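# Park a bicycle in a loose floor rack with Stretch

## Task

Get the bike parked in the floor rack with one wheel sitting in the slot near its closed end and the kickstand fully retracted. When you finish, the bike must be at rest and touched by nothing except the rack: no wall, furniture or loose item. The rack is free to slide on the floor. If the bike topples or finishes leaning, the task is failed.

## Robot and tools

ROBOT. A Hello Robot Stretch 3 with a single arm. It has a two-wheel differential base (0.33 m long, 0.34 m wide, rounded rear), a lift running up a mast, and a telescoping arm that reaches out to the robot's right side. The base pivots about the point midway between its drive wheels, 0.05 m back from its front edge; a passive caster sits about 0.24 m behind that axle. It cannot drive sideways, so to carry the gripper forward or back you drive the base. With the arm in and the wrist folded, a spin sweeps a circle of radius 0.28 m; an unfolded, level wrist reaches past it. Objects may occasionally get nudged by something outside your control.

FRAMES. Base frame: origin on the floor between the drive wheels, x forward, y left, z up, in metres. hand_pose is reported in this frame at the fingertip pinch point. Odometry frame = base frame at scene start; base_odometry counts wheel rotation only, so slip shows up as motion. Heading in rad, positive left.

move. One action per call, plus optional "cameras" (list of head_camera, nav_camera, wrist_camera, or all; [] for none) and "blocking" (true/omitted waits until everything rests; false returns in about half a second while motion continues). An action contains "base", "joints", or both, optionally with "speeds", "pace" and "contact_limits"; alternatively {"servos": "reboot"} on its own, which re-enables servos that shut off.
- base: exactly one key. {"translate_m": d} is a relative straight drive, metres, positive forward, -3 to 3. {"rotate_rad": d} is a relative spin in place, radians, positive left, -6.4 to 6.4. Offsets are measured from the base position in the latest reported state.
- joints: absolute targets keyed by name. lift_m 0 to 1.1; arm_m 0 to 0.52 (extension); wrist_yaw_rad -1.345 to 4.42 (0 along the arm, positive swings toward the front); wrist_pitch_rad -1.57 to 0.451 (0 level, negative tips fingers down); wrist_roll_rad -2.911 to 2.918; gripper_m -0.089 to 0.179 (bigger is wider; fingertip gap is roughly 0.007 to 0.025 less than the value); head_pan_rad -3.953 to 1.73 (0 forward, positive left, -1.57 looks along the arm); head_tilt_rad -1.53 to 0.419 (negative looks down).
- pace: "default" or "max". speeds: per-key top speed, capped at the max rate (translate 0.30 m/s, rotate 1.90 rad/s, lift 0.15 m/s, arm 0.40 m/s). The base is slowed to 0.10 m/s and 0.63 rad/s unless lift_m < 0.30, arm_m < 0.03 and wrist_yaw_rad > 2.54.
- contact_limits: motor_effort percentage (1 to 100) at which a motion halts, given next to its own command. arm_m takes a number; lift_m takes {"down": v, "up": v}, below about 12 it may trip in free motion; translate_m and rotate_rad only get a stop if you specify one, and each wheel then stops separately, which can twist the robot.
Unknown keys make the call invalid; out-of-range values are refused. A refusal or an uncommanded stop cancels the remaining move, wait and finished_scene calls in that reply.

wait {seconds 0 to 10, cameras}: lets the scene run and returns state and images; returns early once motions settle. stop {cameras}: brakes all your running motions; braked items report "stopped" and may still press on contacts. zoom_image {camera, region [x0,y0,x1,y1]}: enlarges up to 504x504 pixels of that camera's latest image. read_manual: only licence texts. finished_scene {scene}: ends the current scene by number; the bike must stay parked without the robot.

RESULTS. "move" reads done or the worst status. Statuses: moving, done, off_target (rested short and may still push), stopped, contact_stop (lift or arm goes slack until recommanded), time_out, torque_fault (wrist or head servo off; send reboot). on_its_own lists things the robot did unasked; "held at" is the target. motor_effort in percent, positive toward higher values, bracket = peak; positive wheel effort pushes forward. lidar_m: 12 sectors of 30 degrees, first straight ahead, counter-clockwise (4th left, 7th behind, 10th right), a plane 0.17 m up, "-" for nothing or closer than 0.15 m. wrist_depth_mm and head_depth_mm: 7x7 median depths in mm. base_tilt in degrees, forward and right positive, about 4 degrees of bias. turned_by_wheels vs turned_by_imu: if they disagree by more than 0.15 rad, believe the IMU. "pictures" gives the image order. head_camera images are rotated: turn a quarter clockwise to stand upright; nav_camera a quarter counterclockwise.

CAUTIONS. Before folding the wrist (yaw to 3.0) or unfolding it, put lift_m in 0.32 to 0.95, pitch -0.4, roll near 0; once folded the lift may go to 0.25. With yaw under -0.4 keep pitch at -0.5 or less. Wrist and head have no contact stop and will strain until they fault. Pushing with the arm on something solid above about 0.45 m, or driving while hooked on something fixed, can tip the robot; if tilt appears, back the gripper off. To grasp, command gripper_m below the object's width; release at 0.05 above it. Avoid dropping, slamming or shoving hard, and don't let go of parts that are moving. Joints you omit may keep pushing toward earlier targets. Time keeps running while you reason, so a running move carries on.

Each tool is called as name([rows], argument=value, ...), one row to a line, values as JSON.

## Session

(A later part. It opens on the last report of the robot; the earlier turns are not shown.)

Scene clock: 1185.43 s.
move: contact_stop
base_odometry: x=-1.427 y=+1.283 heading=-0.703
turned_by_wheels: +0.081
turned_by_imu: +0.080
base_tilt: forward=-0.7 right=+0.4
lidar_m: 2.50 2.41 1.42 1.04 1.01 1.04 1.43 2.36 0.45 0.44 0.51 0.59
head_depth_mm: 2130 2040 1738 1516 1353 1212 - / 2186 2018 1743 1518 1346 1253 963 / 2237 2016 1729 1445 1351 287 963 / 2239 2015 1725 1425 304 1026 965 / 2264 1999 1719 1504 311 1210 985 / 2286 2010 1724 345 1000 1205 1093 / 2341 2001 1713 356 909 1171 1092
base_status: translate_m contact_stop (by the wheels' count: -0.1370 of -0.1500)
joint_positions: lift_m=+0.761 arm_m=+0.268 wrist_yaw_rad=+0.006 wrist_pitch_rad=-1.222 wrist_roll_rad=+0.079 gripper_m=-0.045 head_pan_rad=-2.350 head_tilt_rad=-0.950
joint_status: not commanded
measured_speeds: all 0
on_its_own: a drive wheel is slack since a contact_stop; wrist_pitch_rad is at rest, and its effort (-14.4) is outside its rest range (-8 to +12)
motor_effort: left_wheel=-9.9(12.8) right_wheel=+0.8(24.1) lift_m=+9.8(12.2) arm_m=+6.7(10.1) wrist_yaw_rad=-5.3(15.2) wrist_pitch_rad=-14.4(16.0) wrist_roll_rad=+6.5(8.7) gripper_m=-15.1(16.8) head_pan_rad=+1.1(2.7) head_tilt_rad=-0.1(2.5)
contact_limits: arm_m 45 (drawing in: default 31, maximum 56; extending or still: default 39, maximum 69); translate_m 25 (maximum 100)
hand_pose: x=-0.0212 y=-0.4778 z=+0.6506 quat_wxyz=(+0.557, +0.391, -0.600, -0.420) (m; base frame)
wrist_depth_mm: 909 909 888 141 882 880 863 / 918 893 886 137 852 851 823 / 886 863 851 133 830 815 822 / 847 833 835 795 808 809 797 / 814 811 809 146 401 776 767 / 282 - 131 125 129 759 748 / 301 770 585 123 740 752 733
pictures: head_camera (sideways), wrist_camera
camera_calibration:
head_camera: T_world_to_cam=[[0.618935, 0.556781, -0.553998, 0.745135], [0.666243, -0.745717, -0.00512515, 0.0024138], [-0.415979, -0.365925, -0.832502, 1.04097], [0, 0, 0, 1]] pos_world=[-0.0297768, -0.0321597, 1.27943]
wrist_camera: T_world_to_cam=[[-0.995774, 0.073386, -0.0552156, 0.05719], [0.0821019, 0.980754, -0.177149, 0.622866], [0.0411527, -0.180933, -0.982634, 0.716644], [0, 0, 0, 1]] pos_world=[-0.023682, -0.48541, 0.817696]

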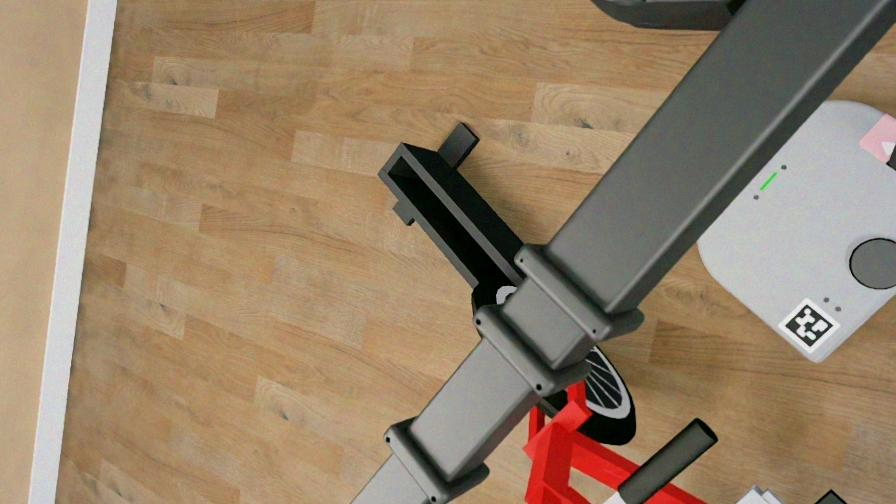

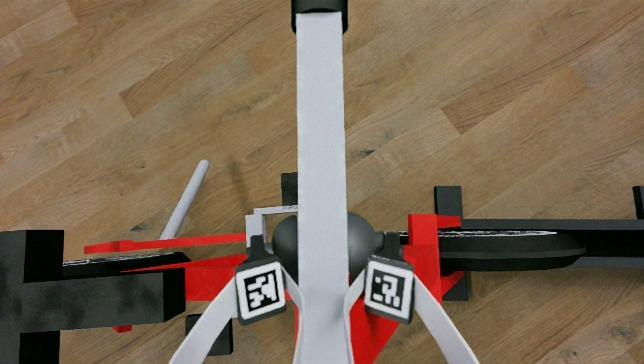

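zoom_image(camera="wrist_camera", region=[400, 180, 644, 300])

move(joints={"head_pan_rad": -2.35, "head_tilt_rad": -0.75}, cameras=["nav_camera"])

zoom_image(camera="nav_camera", region=[50, 50, 500, 450])

Scaled by 2.066.

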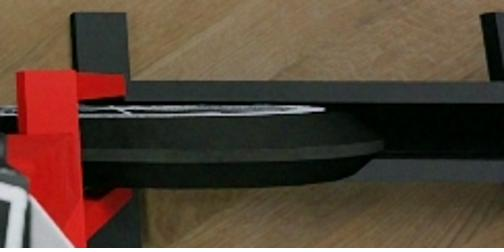

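Scene clock: 1202.53 s.
move: done
base_odometry: x=-1.427 y=+1.283 heading=-0.703
turned_by_wheels: +0.000
turned_by_imu: -0.001
base_tilt: forward=-0.8 right=+0.5
lidar_m: 2.50 2.41 1.41 1.04 1.01 1.04 1.43 2.36 0.45 0.44 0.51 0.59
head_depth_mm: 1983 2263 2200 1777 1497 1285 1149 / 2041 2337 2184 1781 1489 1291 1170 / 2058 2365 2182 1775 1406 1293 - / 2099 2420 2165 1792 1486 297 958 / 2133 2500 2213 1758 1496 307 1115 / 2199 2537 2178 1764 360 858 1113 / 2254 2535 2189 1788 358 864 860
base_status: not commanded
joint_positions: lift_m=+0.761 arm_m=+0.268 wrist_yaw_rad=+0.006 wrist_pitch_rad=-1.222 wrist_roll_rad=+0.079 gripper_m=-0.045 head_pan_rad=-2.350 head_tilt_rad=-0.748
joint_status: all done
measured_speeds: all 0
on_its_own: a drive wheel is slack since a contact_stop; lift_m is at rest, and its effort (+2.1) is outside its rest range (+3 to +55); wrist_pitch_rad is at rest, and its effort (-14.4) is outside its rest range (-8 to +12)
motor_effort: left_wheel=-8.7(10.3) right_wheel=+0.8(1.3) lift_m=+2.1(2.5) arm_m=+1.7(2.9) wrist_yaw_rad=-4.8(5.5) wrist_pitch_rad=-14.4(14.5) wrist_roll_rad=+6.6(7.0) gripper_m=-14.8(16.1) head_pan_rad=+1.9(5.4) head_tilt_rad=+3.0(3.0)
contact_limits: arm_m 45 (drawing in: default 31, maximum 56; extending or still: default 39, maximum 69); translate_m 25 (maximum 100)
hand_pose: x=-0.0212 y=-0.4778 z=+0.6506 quat_wxyz=(+0.557, +0.391, -0.600, -0.420) (m; base frame)
wrist_depth_mm: 933 894 905 140 897 852 865 / 908 890 862 136 846 846 834 / 870 859 856 133 841 828 799 / 853 838 821 820 817 800 790 / 827 822 802 146 402 802 779 / 283 - 131 126 128 771 750 / 301 775 583 123 734 737 737
pictures: nav_camera (sideways)
camera_calibration:
nav_camera: T_world_to_cam=[[-0.467391, -0.468937, 0.749429, -0.927923], [-0.713636, 0.700485, -0.00675711, 0.0634721], [-0.521795, -0.537978, -0.66205, 0.82708], [0, 0, 0, 1]] pos_world=[0.0431592, -0.0346478, 1.24341]

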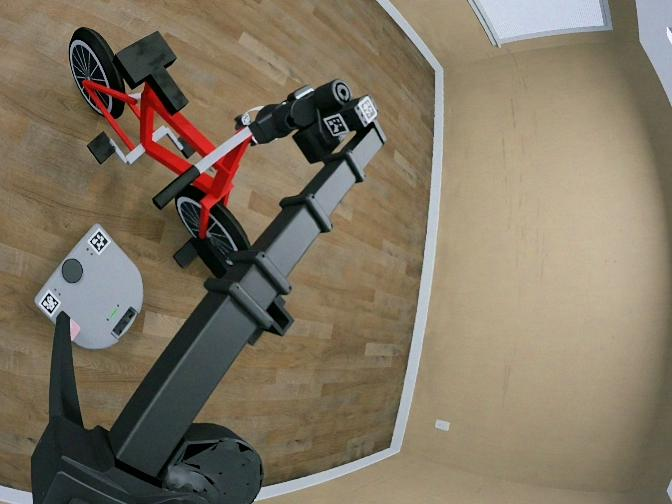

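Scaled by 1.120 from the camera's 672x504 image, which has a finer 792x594 frame.

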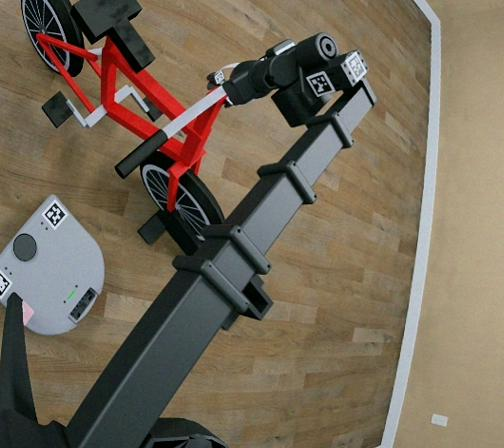

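move(cameras=["wrist_camera","head_camera"])

Scene clock: 1226.47 s.
base_odometry: x=-1.427 y=+1.283 heading=-0.703
turned_by_wheels: +0.000
turned_by_imu: -0.001
base_tilt: forward=-0.8 right=+0.4
lidar_m: 2.49 2.41 1.41 1.04 1.01 1.04 1.43 2.35 0.45 0.45 0.51 0.59
head_depth_mm: 1981 2263 2195 1781 1505 1291 1153 / 2051 2310 2199 1779 1493 1286 1172 / 2062 2363 2200 1778 1394 1294 - / 2121 2446 2200 1789 1499 296 964 / 2169 2483 2188 1774 1488 307 1107 / 2198 2538 2198 1777 360 862 1114 / 2261 2553 2194 1783 358 869 860
base_status: not commanded
joint_positions: lift_m=+0.761 arm_m=+0.268 wrist_yaw_rad=+0.006 wrist_pitch_rad=-1.222 wrist_roll_rad=+0.079 gripper_m=-0.045 head_pan_rad=-2.350 head_tilt_rad=-0.748
joint_status: all done
measured_speeds: all 0
on_its_own: a drive wheel is slack since a contact_stop; lift_m is at rest, and its effort (+1.1) is outside its rest range (+3 to +55); wrist_pitch_rad is at rest, and its effort (-14.5) is outside its rest range (-8 to +12)
motor_effort: left_wheel=-8.4(10.3) right_wheel=+0.4(1.3) lift_m=+1.1(2.5) arm_m=-1.9(2.9) wrist_yaw_rad=-5.0(5.5) wrist_pitch_rad=-14.5(14.5) wrist_roll_rad=+6.4(7.0) gripper_m=-14.4(16.1) head_pan_rad=+2.9(5.4) head_tilt_rad=-1.2(3.0)
contact_limits: arm_m 45 (drawing in: default 31, maximum 56; extending or still: default 39, maximum 69); translate_m 25 (maximum 100)
hand_pose: x=-0.0212 y=-0.4778 z=+0.6506 quat_wxyz=(+0.557, +0.391, -0.600, -0.420) (m; base frame)
wrist_depth_mm: 921 914 898 140 879 854 860 / 903 897 856 137 852 816 834 / 865 894 852 133 824 831 816 / 859 854 822 803 827 788 806 / 844 811 796 146 397 798 785 / 285 - 131 126 128 748 747 / 296 778 573 123 740 751 733
pictures: head_camera (sideways), wrist_camera
camera_calibration:
head_camera: T_world_to_cam=[[0.528867, 0.465599, -0.709589, 0.948378], [0.666422, -0.745537, 0.00750683, -0.0140043], [-0.52553, -0.476856, -0.704576, 0.875366], [0, 0, 0, 1]] pos_world=[-0.0322023, -0.0345818, 1.28983]
wrist_camera: T_world_to_cam=[[-0.995774, 0.073386, -0.0552156, 0.05719], [0.0821019, 0.980754, -0.177149, 0.622866], [0.0411527, -0.180933, -0.982634, 0.716644], [0, 0, 0, 1]] pos_world=[-0.023682, -0.48541, 0.817696]

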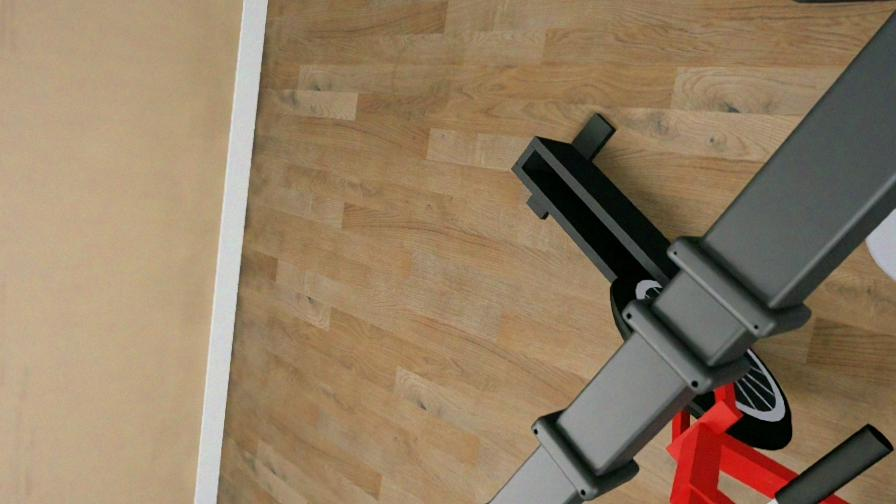

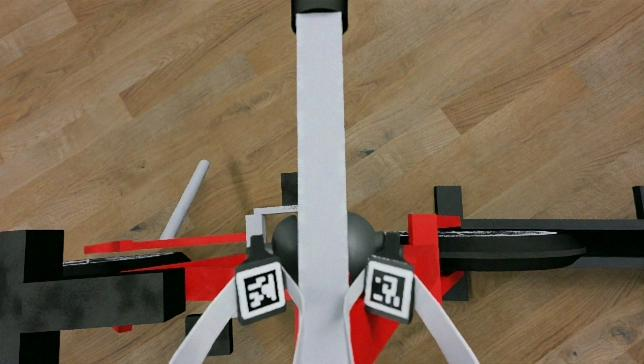

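move(joints={"arm_m": 0.29, "lift_m": 0.765}, speeds={"arm_m": 0.04, "lift_m": 0.03}, cameras=["wrist_camera"])

move(base={"translate_m": -0.05}, speeds={"translate_m": 0.04}, contact_limits={"translate_m": 28}, cameras=["wrist_camera"])

Scene clock: 1237.97 s.
move: done
base_odometry: x=-1.427 y=+1.283 heading=-0.703
turned_by_wheels: +0.000
turned_by_imu: -0.001
base_tilt: forward=-0.8 right=+0.5
lidar_m: 2.49 2.41 1.41 1.04 1.01 1.04 1.43 2.36 0.45 0.45 0.51 0.59
head_depth_mm: 1990 2267 2175 1776 1497 1288 1151 / 2017 2327 2181 1776 1496 1286 1195 / 2076 2353 2204 1774 1397 1294 - / 2099 2414 2179 1768 1457 296 965 / 2165 2514 2191 1761 1495 303 1112 / 2223 2531 2190 1777 354 861 1112 / 2241 2591 2202 1766 352 872 898
base_status: not commanded
joint_positions: lift_m=+0.765 arm_m=+0.290 wrist_yaw_rad=+0.006 wrist_pitch_rad=-1.267 wrist_roll_rad=+0.080 gripper_m=-0.045 head_pan_rad=-2.350 head_tilt_rad=-0.749
joint_status: all done
measured_speeds: all 0
on_its_own: a drive wheel is slack since a contact_stop
motor_effort: left_wheel=-8.1(9.3) right_wheel=+0.2(1.2) lift_m=+13.6(28.0) arm_m=+11.4(14.8) wrist_yaw_rad=-5.1(5.7) wrist_pitch_rad=-6.3(14.4) wrist_roll_rad=+6.4(6.7) gripper_m=-14.4(16.1) head_pan_rad=+2.1(3.4) head_tilt_rad=-4.5(5.9)
contact_limits: translate_m 25 (maximum 100)
hand_pose: x=-0.0213 y=-0.4887 z=+0.6520 quat_wxyz=(+0.548, +0.403, -0.591, -0.434) (m; base frame)
wrist_depth_mm: 907 865 851 139 839 848 840 / 859 870 856 133 838 817 812 / 837 830 823 131 818 812 787 / 840 831 817 129 815 794 771 / 838 803 807 127 395 - - / - - 130 126 131 758 757 / 300 795 589 124 749 753 738
pictures: wrist_camera
camera_calibration:
wrist_camera: T_world_to_cam=[[-0.99579, 0.0757065, -0.0516717, 0.0568408], [0.0820021, 0.987692, -0.133189, 0.608437], [0.0409524, -0.136866, -0.989743, 0.742104], [0, 0, 0, 1]] pos_world=[-0.0236826, -0.503684, 0.818466]

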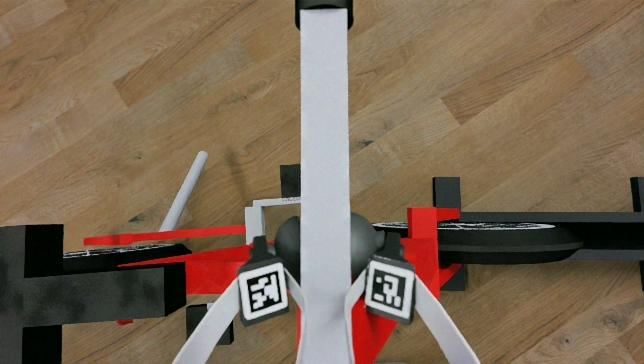

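Scene clock: 1239.83 s.
move: done
base_odometry: x=-1.466 y=+1.315 heading=-0.704
turned_by_wheels: +0.000
turned_by_imu: -0.001
base_tilt: forward=-0.9 right=+0.4
lidar_m: 2.54 2.45 1.38 1.01 0.98 1.02 1.39 0.60 0.45 0.45 0.51 0.60
head_depth_mm: 1949 2225 2181 1777 1492 1290 1151 / 1990 2274 2196 1775 1493 1290 1191 / 2034 2337 2162 1770 1404 1290 - / 2072 2361 2167 1780 1489 296 961 / 2117 2427 2195 1784 1480 303 1108 / 2180 2474 2184 1791 355 857 1115 / 2168 2518 2188 1752 353 870 1076
base_status: done
joint_positions: lift_m=+0.765 arm_m=+0.290 wrist_yaw_rad=+0.004 wrist_pitch_rad=-1.267 wrist_roll_rad=+0.080 gripper_m=-0.045 head_pan_rad=-2.350 head_tilt_rad=-0.750
joint_status: not commanded
measured_speeds: all 0
motor_effort: left_wheel=-5.6(9.5) right_wheel=+1.1(10.8) lift_m=+19.8(20.2) arm_m=+9.2(12.1) wrist_yaw_rad=-3.4(6.5) wrist_pitch_rad=-6.2(6.4) wrist_roll_rad=+6.8(6.9) gripper_m=-14.9(16.5) head_pan_rad=+1.9(3.4) head_tilt_rad=-5.0(6.0)
contact_limits: translate_m 28 (maximum 100)
hand_pose: x=-0.0214 y=-0.4887 z=+0.6520 quat_wxyz=(+0.548, +0.403, -0.591, -0.434) (m; base frame)
wrist_depth_mm: 905 883 877 135 847 847 838 / 894 868 851 133 846 830 815 / 869 851 835 131 807 828 795 / 829 834 830 129 810 790 790 / 821 827 811 128 400 - 748 / - - 130 126 129 774 771 / 301 789 591 123 760 748 748
pictures: wrist_camera
camera_calibration:
wrist_camera: T_world_to_cam=[[-0.995619, 0.0779247, -0.0516728, 0.0577633], [0.0842036, 0.987503, -0.13322, 0.608446], [0.0406459, -0.136987, -0.989739, 0.742039], [0, 0, 0, 1]] pos_world=[-0.0238839, -0.503693, 0.818466]

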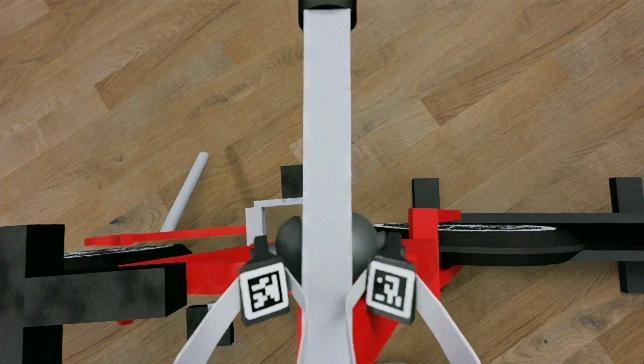

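move(base={"translate_m": -0.08}, speeds={"translate_m": 0.05}, contact_limits={"translate_m": 28}, cameras=["wrist_camera"])

move(base={"translate_m": -0.05}, speeds={"translate_m": 0.05}, contact_limits={"translate_m": 28}, cameras=["wrist_camera","head_camera"])

Scene clock: 1253.87 s.
move: done
base_odometry: x=-1.527 y=+1.367 heading=-0.704
turned_by_wheels: +0.000
turned_by_imu: -0.002
base_tilt: forward=-0.9 right=+0.5
lidar_m: 2.61 2.53 1.33 0.97 0.95 0.97 1.34 0.59 0.45 0.44 0.51 0.60
head_depth_mm: 1903 2158 2193 1774 1493 1288 1156 / 1916 2206 2190 1768 1490 1294 1194 / 1963 2263 2195 1764 1423 1286 - / 2016 2316 2172 1786 1470 295 966 / 2051 2394 2177 1781 1486 304 1114 / 2078 2416 2176 1770 355 858 1112 / 2131 2478 2174 1774 354 868 1069
base_status: done
joint_positions: lift_m=+0.765 arm_m=+0.290 wrist_yaw_rad=+0.004 wrist_pitch_rad=-1.267 wrist_roll_rad=+0.080 gripper_m=-0.045 head_pan_rad=-2.350 head_tilt_rad=-0.750
joint_status: not commanded
measured_speeds: all 0
motor_effort: left_wheel=-5.4(8.8) right_wheel=-1.6(10.1) lift_m=+18.2(22.0) arm_m=+3.1(5.7) wrist_yaw_rad=-3.4(5.5) wrist_pitch_rad=-6.2(6.4) wrist_roll_rad=+6.3(6.9) gripper_m=-15.6(16.7) head_pan_rad=+2.8(4.0) head_tilt_rad=-4.7(6.1)
contact_limits: translate_m 28 (maximum 100)
hand_pose: x=-0.0214 y=-0.4887 z=+0.6520 quat_wxyz=(+0.548, +0.403, -0.591, -0.434) (m; base frame)
wrist_depth_mm: 887 895 874 135 841 845 834 / 868 851 855 133 830 828 821 / 852 837 838 131 833 830 815 / 827 835 827 129 806 781 797 / 521 814 792 127 398 - 788 / - - 130 126 129 750 770 / 304 797 590 124 755 757 761
pictures: wrist_camera
camera_calibration:
wrist_camera: T_world_to_cam=[[-0.995628, 0.0778264, -0.0516597, 0.0577029], [0.0841045, 0.987511, -0.133224, 0.60845], [0.0406462, -0.136986, -0.989739, 0.742039], [0, 0, 0, 1]] pos_world=[-0.0238839, -0.503693, 0.818466]

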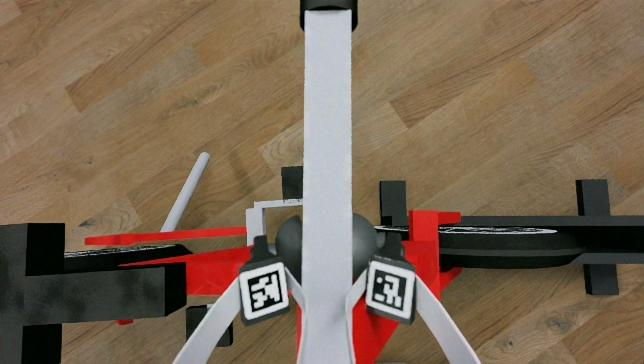

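Scene clock: 1255.57 s.
move: done
base_odometry: x=-1.565 y=+1.399 heading=-0.704
turned_by_wheels: +0.000
turned_by_imu: +0.000
base_tilt: forward=-0.8 right=+0.5
lidar_m: 2.66 2.56 1.29 0.94 0.92 0.94 1.30 0.58 0.45 0.44 0.51 0.60
head_depth_mm: 1841 2108 2195 1763 1493 1286 1150 / 1873 2176 2178 1766 1495 1281 1195 / 1934 2216 2189 1775 1490 1283 - / 1955 2252 2183 1758 1469 295 961 / 1997 2317 2206 1770 1493 304 1112 / 2037 2372 2181 1768 354 860 1107 / 2084 2428 2175 1772 354 871 1071
base_status: done
joint_positions: lift_m=+0.765 arm_m=+0.290 wrist_yaw_rad=+0.004 wrist_pitch_rad=-1.265 wrist_roll_rad=+0.081 gripper_m=-0.045 head_pan_rad=-2.350 head_tilt_rad=-0.750
joint_status: not commanded
measured_speeds: all 0
motor_effort: left_wheel=-5.9(8.7) right_wheel=-1.0(8.4) lift_m=+14.3(18.6) arm_m=+1.5(2.9) wrist_yaw_rad=-2.7(4.8) wrist_pitch_rad=-6.6(6.8) wrist_roll_rad=+6.3(6.8) gripper_m=-15.3(16.9) head_pan_rad=+2.4(4.2) head_tilt_rad=-4.5(5.5)
contact_limits: translate_m 28 (maximum 100)
hand_pose: x=-0.0214 y=-0.4892 z=+0.6521 quat_wxyz=(+0.548, +0.402, -0.592, -0.434) (m; base frame)
wrist_depth_mm: 877 903 884 136 851 852 825 / 873 853 869 135 863 814 822 / 850 833 853 132 829 806 791 / 833 829 815 129 800 777 785 / 633 820 812 128 399 777 754 / - - 130 126 129 777 747 / 304 783 597 124 751 763 748
pictures: head_camera (sideways), wrist_camera
camera_calibration:
head_camera: T_world_to_cam=[[0.529999, 0.466704, -0.708017, 0.946351], [0.6664, -0.745557, 0.00739721, -0.0138636], [-0.524415, -0.475743, -0.706156, 0.877397], [0, 0, 0, 1]] pos_world=[-0.0322062, -0.0345856, 1.28972]
wrist_camera: T_world_to_cam=[[-0.995496, 0.0791851, -0.0521318, 0.0586967], [0.0856045, 0.987093, -0.135346, 0.61016], [0.0407416, -0.139199, -0.989426, 0.74086], [0, 0, 0, 1]] pos_world=[-0.0239839, -0.503806, 0.818669]

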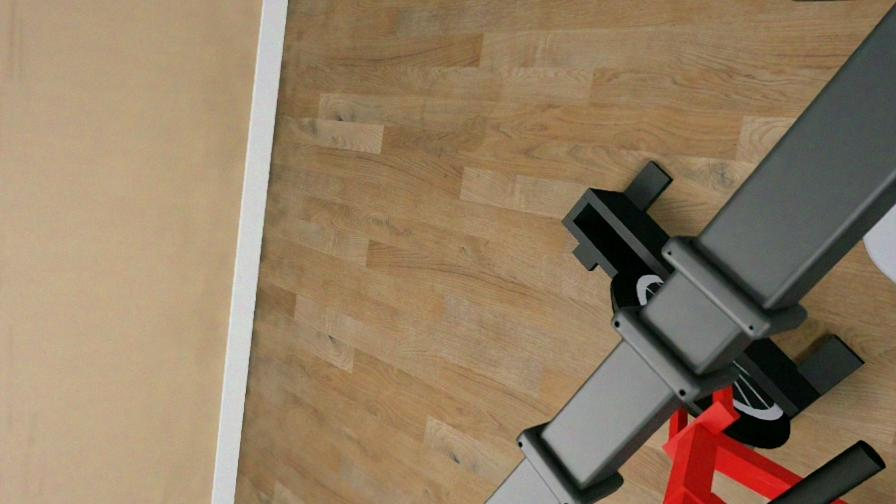

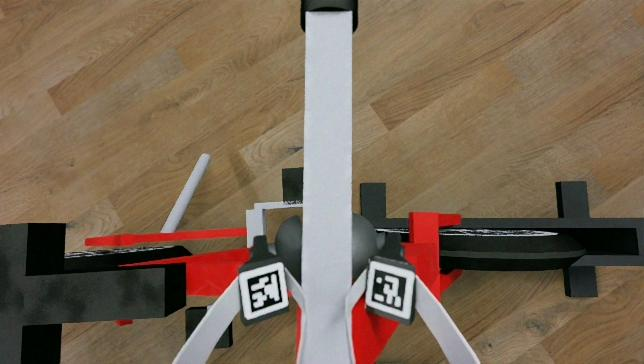

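move(base={"translate_m": -0.07}, speeds={"translate_m": 0.05}, contact_limits={"translate_m": 26}, cameras=["wrist_camera"])

move(base={"translate_m": -0.05}, speeds={"translate_m": 0.03}, contact_limits={"translate_m": 25}, cameras=["wrist_camera"])

Scene clock: 1263.03 s.
move: done
base_odometry: x=-1.618 y=+1.444 heading=-0.704
turned_by_wheels: +0.000
turned_by_imu: -0.001
base_tilt: forward=-0.8 right=+0.5
lidar_m: 2.73 2.63 1.24 0.91 0.88 0.91 1.25 0.58 0.44 0.44 0.51 0.60
head_depth_mm: 1803 2058 2181 1795 1488 1282 1152 / 1841 2101 2167 1772 1496 1287 1197 / 1890 2161 2182 1776 1489 1288 - / 1911 2183 2178 1776 1494 296 962 / 1964 2218 2181 1756 1497 303 1109 / 1990 2289 2179 1761 355 857 1080 / 2032 2354 2173 1765 354 864 1008
base_status: done
joint_positions: lift_m=+0.765 arm_m=+0.290 wrist_yaw_rad=+0.002 wrist_pitch_rad=-1.262 wrist_roll_rad=+0.081 gripper_m=-0.045 head_pan_rad=-2.350 head_tilt_rad=-0.750
joint_status: not commanded
measured_speeds: all 0
motor_effort: left_wheel=-5.9(8.9) right_wheel=+0.8(7.8) lift_m=+18.1(18.2) arm_m=-5.4(5.8) wrist_yaw_rad=-2.0(4.6) wrist_pitch_rad=-7.1(7.1) wrist_roll_rad=+6.0(6.5) gripper_m=-15.1(16.6) head_pan_rad=+2.4(3.8) head_tilt_rad=-4.4(5.5)
contact_limits: translate_m 26 (maximum 100)
hand_pose: x=-0.0215 y=-0.4897 z=+0.6522 quat_wxyz=(+0.548, +0.401, -0.593, -0.434) (m; base frame)
wrist_depth_mm: 919 875 866 138 858 845 823 / 868 872 855 135 843 826 815 / 846 837 829 132 844 815 801 / 820 832 827 130 804 796 793 / 573 820 801 128 397 - 794 / - - 130 126 129 771 773 / 302 791 786 124 766 762 748
pictures: wrist_camera
camera_calibration:
wrist_camera: T_world_to_cam=[[-0.995304, 0.0812514, -0.0526068, 0.0600541], [0.0878062, 0.98661, -0.137445, 0.611923], [0.0407348, -0.141419, -0.989111, 0.739559], [0, 0, 0, 1]] pos_world=[-0.0240844, -0.504021, 0.818771]

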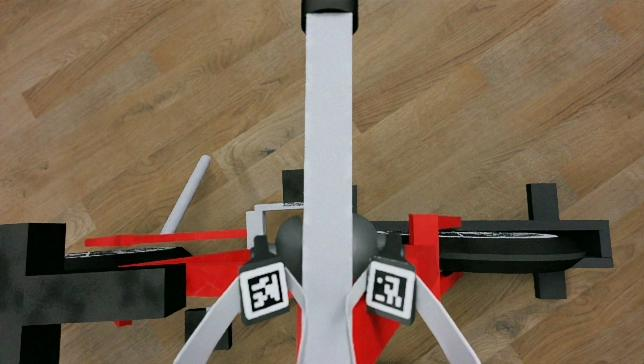

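Scene clock: 1265.23 s.
move: done
base_odometry: x=-1.656 y=+1.477 heading=-0.704
turned_by_wheels: +0.000
turned_by_imu: -0.001
base_tilt: forward=-0.7 right=+0.5
lidar_m: 2.78 2.67 1.21 0.88 0.86 0.88 1.22 0.57 0.44 0.44 0.51 0.60
head_depth_mm: 1774 2031 2186 1784 1503 1286 1153 / 1801 2058 2200 1783 1502 1301 1194 / 1842 2091 2212 1766 1488 1288 - / 1869 2166 2199 1769 1483 296 957 / 1912 2217 2182 1770 1501 303 1116 / 1959 2253 2188 1767 355 856 1079 / 1995 2304 2161 1785 355 864 989
base_status: done
joint_positions: lift_m=+0.765 arm_m=+0.290 wrist_yaw_rad=+0.003 wrist_pitch_rad=-1.264 wrist_roll_rad=+0.082 gripper_m=-0.045 head_pan_rad=-2.350 head_tilt_rad=-0.750
joint_status: not commanded
measured_speeds: all 0
motor_effort: left_wheel=-4.0(8.5) right_wheel=-1.2(8.3) lift_m=+22.1(22.9) arm_m=-7.5(8.6) wrist_yaw_rad=-2.7(4.3) wrist_pitch_rad=-6.7(7.2) wrist_roll_rad=+5.2(6.0) gripper_m=-14.7(16.5) head_pan_rad=+3.0(3.8) head_tilt_rad=-2.3(5.3)
contact_limits: translate_m 25 (maximum 100)
hand_pose: x=-0.0215 y=-0.4894 z=+0.6522 quat_wxyz=(+0.547, +0.401, -0.593, -0.434) (m; base frame)
wrist_depth_mm: 892 853 877 138 875 842 822 / 882 860 857 136 847 820 822 / 833 843 829 133 815 823 826 / 841 836 824 131 810 806 786 / 616 826 805 128 401 620 778 / - - 130 126 129 766 753 / 303 780 600 123 749 750 765
pictures: wrist_camera
camera_calibration:
wrist_camera: T_world_to_cam=[[-0.995278, 0.0814895, -0.0527356, 0.0602671], [0.0880104, 0.98676, -0.136232, 0.610895], [0.040936, -0.14023, -0.989272, 0.740211], [0, 0, 0, 1]] pos_world=[-0.0240838, -0.503918, 0.818672]

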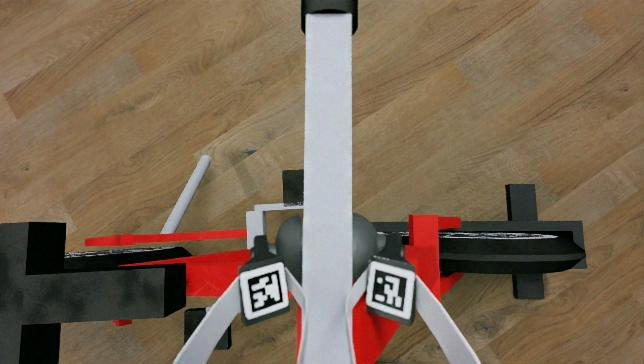

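move(base={"translate_m": -0.03}, speeds={"translate_m": 0.03}, contact_limits={"translate_m": 25}, cameras=["wrist_camera"])

zoom_image(camera="wrist_camera", region=[400, 150, 644, 330])

Scene clock: 1274.13 s.
move: done
base_odometry: x=-1.679 y=+1.496 heading=-0.704
turned_by_wheels: +0.000
turned_by_imu: -0.001
base_tilt: forward=-0.8 right=+0.5
lidar_m: 2.79 2.70 1.19 0.87 0.85 0.87 1.19 0.57 0.44 0.43 0.51 0.60
head_depth_mm: 1746 1964 2188 1780 1491 1290 1148 / 1785 2032 2189 1765 1492 1289 1191 / 1802 2089 2183 1766 1501 1287 - / 1853 2112 2182 1778 1502 296 963 / 1902 2160 2183 1774 1501 304 1109 / 1935 2221 2178 1752 355 857 1087 / 1961 2263 2187 1758 354 864 991
base_status: done
joint_positions: lift_m=+0.765 arm_m=+0.290 wrist_yaw_rad=+0.003 wrist_pitch_rad=-1.265 wrist_roll_rad=+0.082 gripper_m=-0.045 head_pan_rad=-2.350 head_tilt_rad=-0.750
joint_status: not commanded
measured_speeds: all 0
motor_effort: left_wheel=-4.9(7.8) right_wheel=-1.5(8.3) lift_m=+22.7(23.6) arm_m=-13.0(14.0) wrist_yaw_rad=-2.9(4.0) wrist_pitch_rad=-6.5(6.9) wrist_roll_rad=+5.7(5.9) gripper_m=-15.3(16.5) head_pan_rad=+3.0(3.5) head_tilt_rad=-2.1(4.0)
contact_limits: translate_m 25 (maximum 100)
hand_pose: x=-0.0214 y=-0.4891 z=+0.6521 quat_wxyz=(+0.547, +0.402, -0.592, -0.434) (m; base frame)
wrist_depth_mm: 891 882 873 138 858 840 853 / 854 852 862 136 838 824 821 / 858 853 828 133 825 820 805 / 833 837 829 130 796 794 791 / 526 817 797 129 400 661 775 / - - 130 126 129 756 766 / 306 803 585 124 759 749 731
pictures: wrist_camera
camera_calibration:
wrist_camera: T_world_to_cam=[[-0.99531, 0.0811478, -0.0526645, 0.0600224], [0.0876042, 0.986987, -0.134844, 0.609746], [0.0410368, -0.138825, -0.989466, 0.740995], [0, 0, 0, 1]] pos_world=[-0.0240835, -0.503813, 0.818571]

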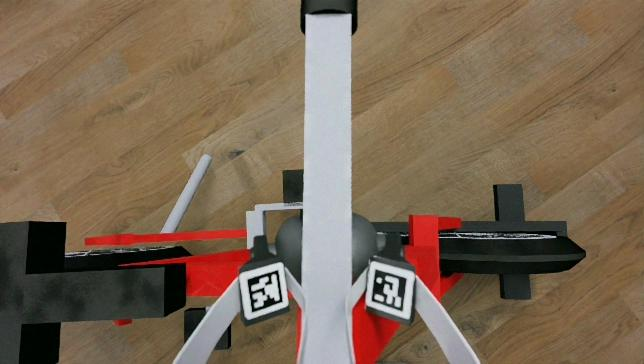

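Scaled by 2.066.

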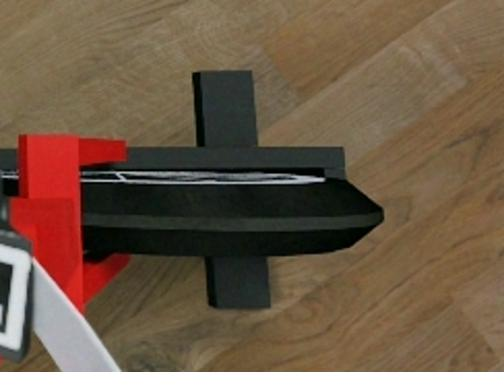

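move(base={"translate_m": -0.02}, speeds={"translate_m": 0.03}, contact_limits={"translate_m": 25}, cameras=["wrist_camera"])

zoom_image(camera="wrist_camera", region=[400, 150, 644, 330])

Scene clock: 1281.90 s.
move: done
base_odometry: x=-1.694 y=+1.509 heading=-0.704
turned_by_wheels: +0.000
turned_by_imu: -0.001
base_tilt: forward=-0.8 right=+0.5
lidar_m: 2.81 2.72 1.18 0.86 0.83 0.86 1.18 0.57 0.44 0.43 0.51 0.60
head_depth_mm: 1720 1984 2161 1774 1496 1293 1146 / 1762 2020 2170 1778 1483 1285 1198 / 1818 2068 2191 1776 1488 1286 - / 1839 2121 2188 1766 1495 296 958 / 1875 2161 2184 1771 1491 303 1116 / 1920 2194 2195 1771 355 859 1073 / 1952 2279 2194 1756 354 860 972
base_status: done
joint_positions: lift_m=+0.765 arm_m=+0.290 wrist_yaw_rad=+0.003 wrist_pitch_rad=-1.266 wrist_roll_rad=+0.082 gripper_m=-0.045 head_pan_rad=-2.350 head_tilt_rad=-0.750
joint_status: not commanded
measured_speeds: all 0
motor_effort: left_wheel=-3.0(8.1) right_wheel=-3.0(9.0) lift_m=+22.5(24.1) arm_m=-13.7(13.8) wrist_yaw_rad=-2.6(4.3) wrist_pitch_rad=-6.4(6.7) wrist_roll_rad=+5.5(5.9) gripper_m=-14.9(16.6) head_pan_rad=+2.9(3.9) head_tilt_rad=-2.3(4.7)
contact_limits: translate_m 25 (maximum 100)
hand_pose: x=-0.0215 y=-0.4889 z=+0.6520 quat_wxyz=(+0.547, +0.402, -0.592, -0.435) (m; base frame)
wrist_depth_mm: 869 898 864 139 866 836 836 / 873 847 861 135 814 831 818 / 831 846 835 132 809 805 810 / 841 826 833 131 816 789 790 / 511 801 806 128 395 634 771 / - - 131 127 128 764 751 / 305 788 579 124 756 745 760
pictures: wrist_camera
camera_calibration:
wrist_camera: T_world_to_cam=[[-0.995291, 0.0813964, -0.0526269, 0.060109], [0.0878121, 0.987078, -0.134039, 0.609037], [0.0410365, -0.138029, -0.989578, 0.741501], [0, 0, 0, 1]] pos_world=[-0.0240835, -0.503711, 0.818571]

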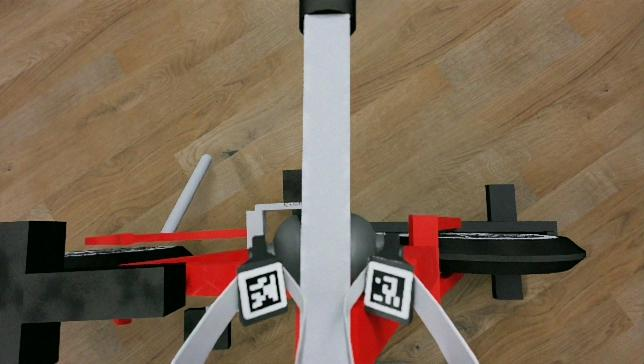

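Scaled by 2.066.

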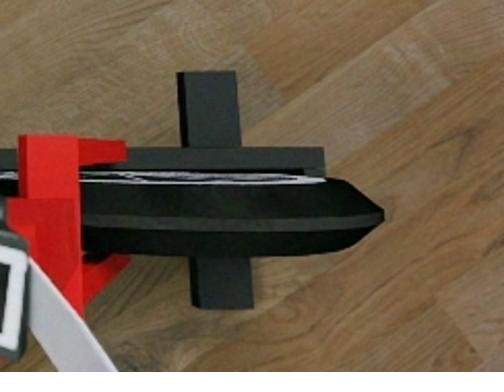

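move(base={"translate_m": -0.03}, speeds={"translate_m": 0.03}, contact_limits={"translate_m": 25}, cameras=["wrist_camera", "head_camera"])

zoom_image(camera="wrist_camera", region=[400, 150, 644, 330])

zoom_image(camera="head_camera", region=[540, 150, 800, 400])

Scene clock: 1292.23 s.
move: contact_stop
base_odometry: x=-1.712 y=+1.523 heading=-0.658
turned_by_wheels: +0.046
turned_by_imu: +0.046
base_tilt: forward=-0.8 right=+0.5
lidar_m: 2.81 2.69 1.11 0.84 0.83 0.86 1.22 0.54 0.43 0.43 0.52 0.63
head_depth_mm: 1697 1934 2125 1764 1492 1283 1149 / 1738 2000 2166 1782 1503 1289 1192 / 1783 2051 2175 1782 1491 1286 - / 1839 2121 2162 1776 1498 295 962 / 1887 2157 2180 1773 1487 303 1110 / 1928 2257 2196 1779 355 851 1080 / 1987 2309 2194 1780 353 866 941
base_status: translate_m contact_stop (by the wheels' count: -0.0225 of -0.0300)
joint_positions: lift_m=+0.765 arm_m=+0.290 wrist_yaw_rad=+0.004 wrist_pitch_rad=-1.264 wrist_roll_rad=+0.088 gripper_m=-0.045 head_pan_rad=-2.350 head_tilt_rad=-0.750
joint_status: not commanded
measured_speeds: all 0
on_its_own: a drive wheel is slack since a contact_stop
motor_effort: left_wheel=-9.9(12.5) right_wheel=+1.4(27.1) lift_m=+14.8(24.7) arm_m=-12.2(13.6) wrist_yaw_rad=-3.3(13.0) wrist_pitch_rad=-6.8(7.3) wrist_roll_rad=+3.9(5.6) gripper_m=-15.7(17.2) head_pan_rad=+2.6(3.7) head_tilt_rad=-1.3(3.5)
contact_limits: translate_m 25 (maximum 100)
hand_pose: x=-0.0214 y=-0.4894 z=+0.6522 quat_wxyz=(+0.546, +0.400, -0.594, -0.435) (m; base frame)
wrist_depth_mm: 908 885 875 - 871 850 835 / 887 867 873 138 811 828 815 / 866 823 839 134 831 809 801 / 844 841 821 131 830 798 766 / 310 830 815 129 447 782 794 / - - 130 127 132 757 771 / 798 776 759 124 749 765 746
pictures: head_camera (sideways), wrist_camera
camera_calibration:
head_camera: T_world_to_cam=[[0.529908, 0.466756, -0.708051, 0.946393], [0.666494, -0.745474, 0.00737992, -0.0138361], [-0.524389, -0.475822, -0.706123, 0.877353], [0, 0, 0, 1]] pos_world=[-0.0322055, -0.0345858, 1.28972]
wrist_camera: T_world_to_cam=[[-0.994907, 0.0849071, -0.0543126, 0.0629947], [0.091614, 0.986454, -0.136075, 0.610742], [0.0420231, -0.140357, -0.989209, 0.740138], [0, 0, 0, 1]] pos_world=[-0.0243815, -0.503933, 0.818678]

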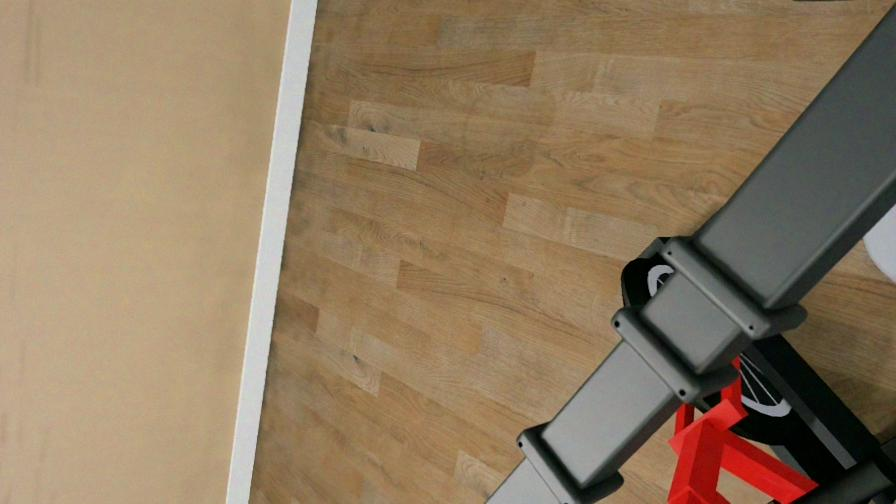

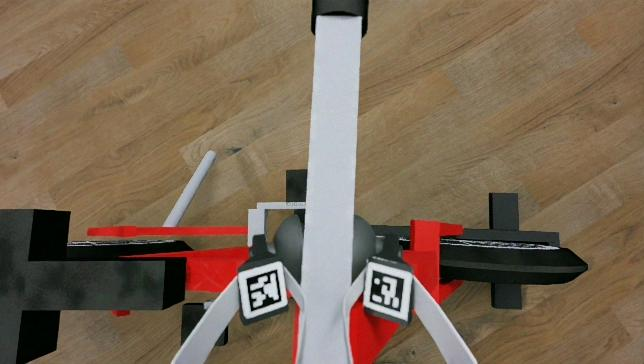

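Scaled by 2.066.

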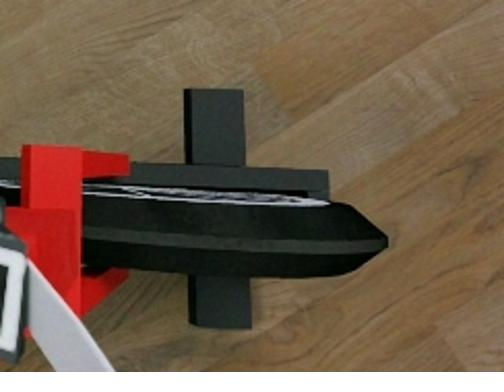

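Scaled by 1.938 from the camera's 896x504 image, which has a finer 1280x720 frame.

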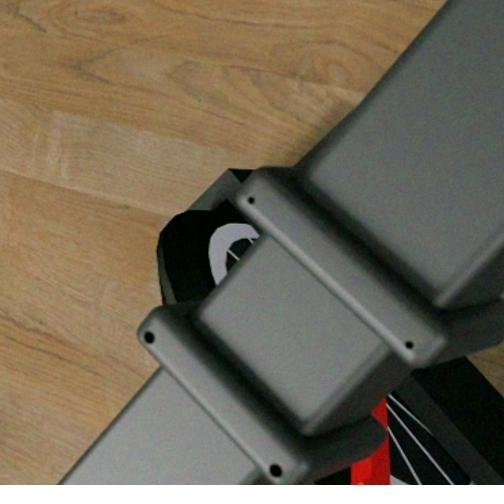

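move(joints={"arm_m": 0.303}, speeds={"arm_m": 0.04}, cameras=["wrist_camera"])

move(joints={"gripper_m": -0.02}, cameras=["wrist_camera"])

move(joints={"gripper_m": 0.1}, cameras=["wrist_camera"])

Scene clock: 1308.20 s.
move: done
base_odometry: x=-1.712 y=+1.523 heading=-0.658
turned_by_wheels: +0.000
turned_by_imu: -0.001
base_tilt: forward=-0.9 right=+0.5
lidar_m: 2.80 2.69 1.11 0.84 0.83 0.86 1.22 0.55 0.43 0.43 0.53 0.63
head_depth_mm: 1705 1944 2117 1775 1490 1296 1148 / 1755 1995 2181 1783 1500 1284 1194 / 1798 2051 2175 1780 1493 1288 - / 1846 2127 2197 1797 1490 296 960 / 1875 2173 2172 1766 1490 303 1111 / 1919 2232 2188 1775 355 857 1074 / 1982 2303 2177 1765 355 864 994
base_status: not commanded
joint_positions: lift_m=+0.765 arm_m=+0.303 wrist_yaw_rad=+0.004 wrist_pitch_rad=-1.275 wrist_roll_rad=+0.088 gripper_m=-0.045 head_pan_rad=-2.350 head_tilt_rad=-0.750
joint_status: all done
measured_speeds: all 0
on_its_own: a drive wheel is slack since a contact_stop
motor_effort: left_wheel=-9.9(10.5) right_wheel=+0.7(1.3) lift_m=+18.5(19.1) arm_m=+11.8(14.3) wrist_yaw_rad=-3.6(4.2) wrist_pitch_rad=-4.7(6.9) wrist_roll_rad=+3.9(4.2) gripper_m=-15.2(17.7) head_pan_rad=+3.1(3.6) head_tilt_rad=-0.2(2.3)
contact_limits: translate_m 25 (maximum 100)
hand_pose: x=-0.0214 y=-0.4995 z=+0.6515 quat_wxyz=(+0.544, +0.403, -0.591, -0.438) (m; base frame)
wrist_depth_mm: 890 869 881 139 830 845 819 / 884 867 850 138 831 827 812 / 855 860 830 134 822 824 802 / 844 830 821 131 800 819 782 / 308 809 797 130 456 775 763 / - - 130 127 129 758 771 / 788 775 769 124 767 769 753
pictures: wrist_camera
camera_calibration:
wrist_camera: T_world_to_cam=[[-0.994893, 0.0857333, -0.053267, 0.0635382], [0.0918153, 0.987923, -0.124816, 0.613993], [0.0419227, -0.129069, -0.990749, 0.74474], [0, 0, 0, 1]] pos_world=[-0.0243818, -0.515902, 0.817871]

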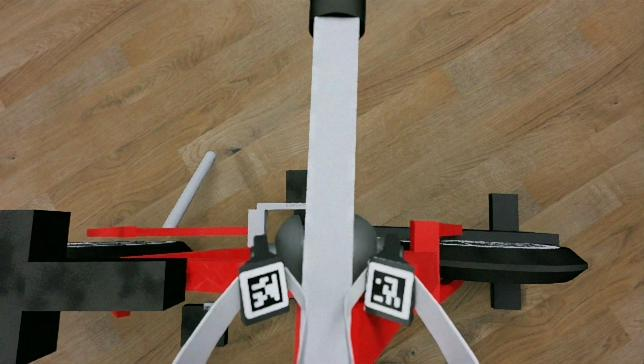

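Scene clock: 1309.00 s.
move: done
base_odometry: x=-1.712 y=+1.523 heading=-0.658
turned_by_wheels: +0.000
turned_by_imu: +0.000
base_tilt: forward=-0.8 right=+0.4
lidar_m: 2.80 2.68 1.11 0.84 0.83 0.86 1.22 0.55 0.43 0.43 0.53 0.63
head_depth_mm: 1715 1950 2126 1760 1494 1298 1150 / 1757 2005 2153 1777 1491 1288 1204 / 1793 2057 2185 1766 1489 1283 - / 1830 2100 2193 1760 1485 295 964 / 1897 2152 2176 1773 1489 303 1110 / 1931 2235 2183 1768 355 855 1076 / 1998 2314 2172 1780 355 866 972
base_status: not commanded
joint_positions: lift_m=+0.765 arm_m=+0.303 wrist_yaw_rad=+0.004 wrist_pitch_rad=-1.275 wrist_roll_rad=+0.088 gripper_m=-0.020 head_pan_rad=-2.350 head_tilt_rad=-0.750
joint_status: all done
measured_speeds: all 0
on_its_own: a drive wheel is slack since a contact_stop
motor_effort: left_wheel=-9.9(10.3) right_wheel=+0.6(1.5) lift_m=+23.4(23.7) arm_m=+11.6(12.9) wrist_yaw_rad=-2.9(3.9) wrist_pitch_rad=-4.7(4.8) wrist_roll_rad=+3.6(4.1) gripper_m=-7.8(77.2) head_pan_rad=+2.1(3.7) head_tilt_rad=-1.4(2.5)
contact_limits: translate_m 25 (maximum 100)
hand_pose: x=-0.0214 y=-0.4995 z=+0.6516 quat_wxyz=(+0.544, +0.403, -0.592, -0.438) (m; base frame)
wrist_depth_mm: 899 892 842 139 866 845 829 / 876 860 846 138 832 818 826 / 857 858 837 134 825 821 790 / 837 820 818 131 806 789 767 / 309 839 793 130 447 786 770 / - - 130 128 129 772 754 / 794 807 773 124 750 777 765
pictures: wrist_camera
camera_calibration:
wrist_camera: T_world_to_cam=[[-0.994796, 0.0867172, -0.0534893, 0.0642358], [0.0928189, 0.987835, -0.124763, 0.613946], [0.0420195, -0.129079, -0.990744, 0.744833], [0, 0, 0, 1]] pos_world=[-0.0243818, -0.515906, 0.817972]

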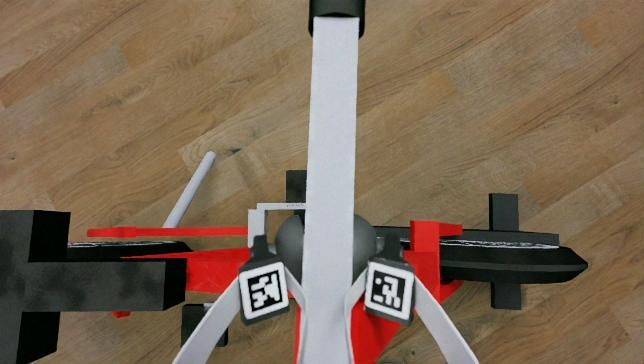

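Scene clock: 1310.73 s.
move: done
base_odometry: x=-1.712 y=+1.523 heading=-0.658
turned_by_wheels: +0.000
turned_by_imu: +0.000
base_tilt: forward=-0.8 right=+0.5
lidar_m: 2.80 2.69 1.11 0.84 0.83 0.86 1.22 0.55 0.43 0.43 0.53 0.63
head_depth_mm: 1691 1962 2126 1770 1491 1289 1151 / 1748 1994 2197 1776 1494 1293 1199 / 1810 2054 2187 1768 1491 1289 - / 1842 2102 2173 1766 1492 296 962 / 1880 2167 2170 1767 1492 303 1112 / 1940 2244 2173 1784 355 857 1072 / 1987 2277 2182 1767 355 863 993
base_status: not commanded
joint_positions: lift_m=+0.765 arm_m=+0.303 wrist_yaw_rad=+0.002 wrist_pitch_rad=-1.298 wrist_roll_rad=+0.094 gripper_m=+0.100 head_pan_rad=-2.350 head_tilt_rad=-0.750
joint_status: all done
measured_speeds: all 0
on_its_own: a drive wheel is slack since a contact_stop
motor_effort: left_wheel=-8.3(10.5) right_wheel=+0.5(1.3) lift_m=+25.9(25.9) arm_m=+9.0(12.6) wrist_yaw_rad=-2.0(3.5) wrist_pitch_rad=-0.5(4.8) wrist_roll_rad=+2.0(4.0) gripper_m=+0.4(94.6) head_pan_rad=+3.0(3.6) head_tilt_rad=-0.9(2.1)
contact_limits: translate_m 25 (maximum 100)
hand_pose: x=-0.0215 y=-0.4939 z=+0.6505 quat_wxyz=(+0.537, +0.407, -0.588, -0.447) (m; base frame)
wrist_depth_mm: 877 847 861 136 836 836 830 / 862 855 844 133 824 815 805 / 863 836 841 131 814 804 801 / 829 816 826 129 790 802 802 / 309 797 557 126 396 618 774 / 282 122 305 125 174 764 771 / 294 768 801 122 764 758 744
pictures: wrist_camera
camera_calibration:
wrist_camera: T_world_to_cam=[[-0.994069, 0.0949784, -0.052977, 0.0673309], [0.100022, 0.989694, -0.102478, 0.594825], [0.0426978, -0.107169, -0.993324, 0.756895], [0, 0, 0, 1]] pos_world=[-0.0248817, -0.513973, 0.816365]

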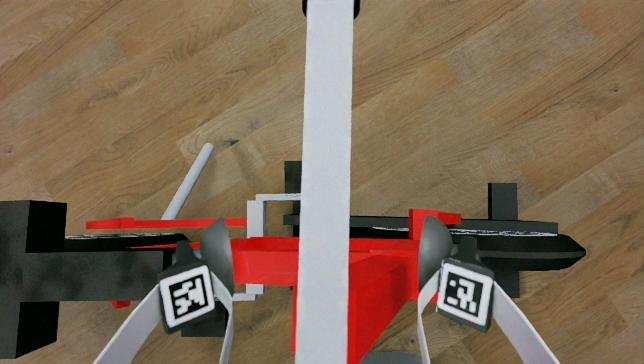

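move(joints={"lift_m": 0.98}, cameras=["wrist_camera"])

move(joints={"arm_m": 0.02, "head_tilt_rad": -0.9, "head_pan_rad": -1.57}, cameras=["head_camera"])

Scene clock: 1337.47 s.
move: done
base_odometry: x=-1.712 y=+1.523 heading=-0.658
turned_by_wheels: +0.000
turned_by_imu: -0.001
base_tilt: forward=-0.8 right=+0.5
lidar_m: 2.80 2.70 1.11 0.84 0.83 0.86 1.22 0.55 0.43 0.43 0.53 0.63
head_depth_mm: 1696 1948 2126 - - - 1136 / 1740 2005 2178 - - 1238 1130 / 1793 2052 2298 - - 1257 1136 / 1829 2103 - - - 1217 1128 / 1871 2182 - - 1465 1089 1129 / 1911 2192 - - 1458 959 1070 / 1992 2229 - 1676 1487 864 987
base_status: not commanded
joint_positions: lift_m=+0.980 arm_m=+0.303 wrist_yaw_rad=+0.002 wrist_pitch_rad=-1.298 wrist_roll_rad=+0.094 gripper_m=+0.100 head_pan_rad=-2.350 head_tilt_rad=-0.750
joint_status: all done
measured_speeds: all 0
on_its_own: a drive wheel is slack since a contact_stop
motor_effort: left_wheel=-8.4(9.3) right_wheel=+1.1(1.3) lift_m=+32.8(36.9) arm_m=-5.7(6.1) wrist_yaw_rad=-1.6(2.4) wrist_pitch_rad=-0.4(0.6) wrist_roll_rad=+1.8(2.2) gripper_m=+0.0(2.1) head_pan_rad=+2.2(3.6) head_tilt_rad=-0.3(1.9)
contact_limits: translate_m 25 (maximum 100)
hand_pose: x=-0.0215 y=-0.4937 z=+0.8654 quat_wxyz=(+0.537, +0.408, -0.588, -0.447) (m; base frame)
wrist_depth_mm: - - - - - - - / - - - - - - - / - - - - - - - / - - - - - - - / - 491 545 496 506 - 970 / - 125 802 - 127 970 961 / - - - 843 888 981 947
pictures: wrist_camera
camera_calibration:
wrist_camera: T_world_to_cam=[[-0.994059, 0.0951259, -0.0528911, 0.0786986], [0.100116, 0.989787, -0.101479, 0.615776], [0.0426977, -0.106171, -0.993431, 0.971094], [0, 0, 0, 1]] pos_world=[-0.0248817, -0.513871, 1.03136]

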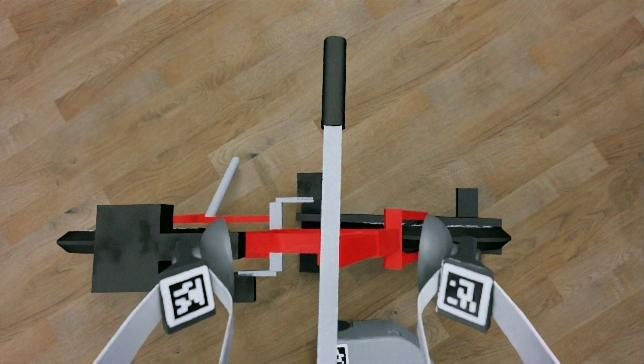

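Scene clock: 1340.77 s.
move: done
base_odometry: x=-1.712 y=+1.523 heading=-0.658
turned_by_wheels: +0.000
turned_by_imu: -0.001
base_tilt: forward=-0.8 right=+0.4
lidar_m: 2.80 2.69 1.11 0.84 0.83 0.86 1.22 0.55 0.43 0.43 0.53 0.63
head_depth_mm: 2330 - - - 1104 1193 1102 / 2598 - - - 1047 1205 1061 / 2667 2279 - - - 1207 968 / 2680 2260 - - - 1200 967 / 2659 2165 1825 1557 862 1202 1099 / 2674 2153 1820 1563 1066 1177 1096 / 2570 2174 1812 1547 1004 1195 1098
base_status: not commanded
joint_positions: lift_m=+0.980 arm_m=+0.020 wrist_yaw_rad=+0.002 wrist_pitch_rad=-1.299 wrist_roll_rad=+0.095 gripper_m=+0.100 head_pan_rad=-1.569 head_tilt_rad=-0.900
joint_status: all done
measured_speeds: all 0
on_its_own: a drive wheel is slack since a contact_stop
motor_effort: left_wheel=-8.2(9.5) right_wheel=+0.4(1.8) lift_m=+30.8(33.7) arm_m=-13.1(14.1) wrist_yaw_rad=-1.9(2.5) wrist_pitch_rad=-0.3(0.5) wrist_roll_rad=+1.3(2.0) gripper_m=-0.4(1.7) head_pan_rad=-2.1(5.2) head_tilt_rad=-4.8(8.6)
contact_limits: translate_m 25 (maximum 100)
hand_pose: x=-0.0215 y=-0.2105 z=+0.8654 quat_wxyz=(+0.536, +0.408, -0.588, -0.447) (m; base frame)
wrist_depth_mm: - - - 489 - - - / - 510 607 525 - - - / - 834 856 673 713 - - / - - - - - - - / - - - - - - 976 / - 128 - 850 129 965 953 / - - - 812 821 961 964
pictures: head_camera (sideways)
camera_calibration:
head_camera: T_world_to_cam=[[0.0474478, 0.802207, -0.595158, 0.802254], [0.998166, -0.0604993, -0.00196946, -0.00367691], [-0.0375866, -0.593973, -0.803606, 1.00114], [0, 0, 0, 1]] pos_world=[0.00323435, -0.0491459, 1.28198]

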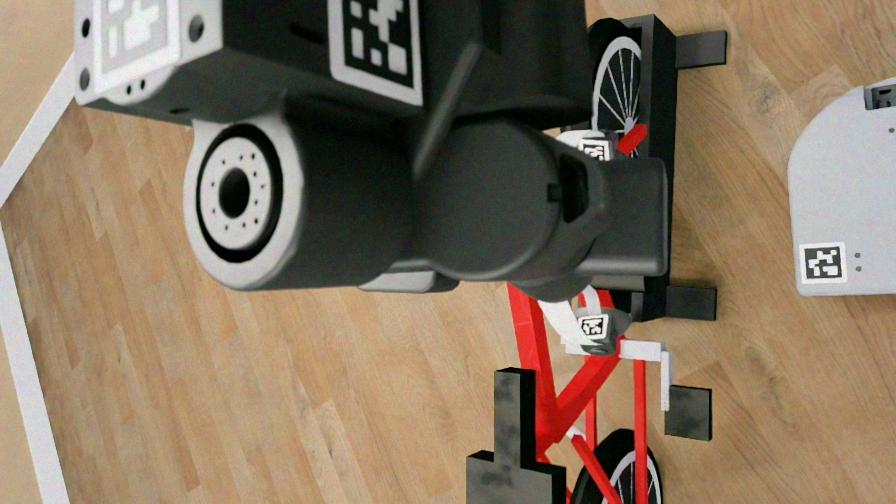

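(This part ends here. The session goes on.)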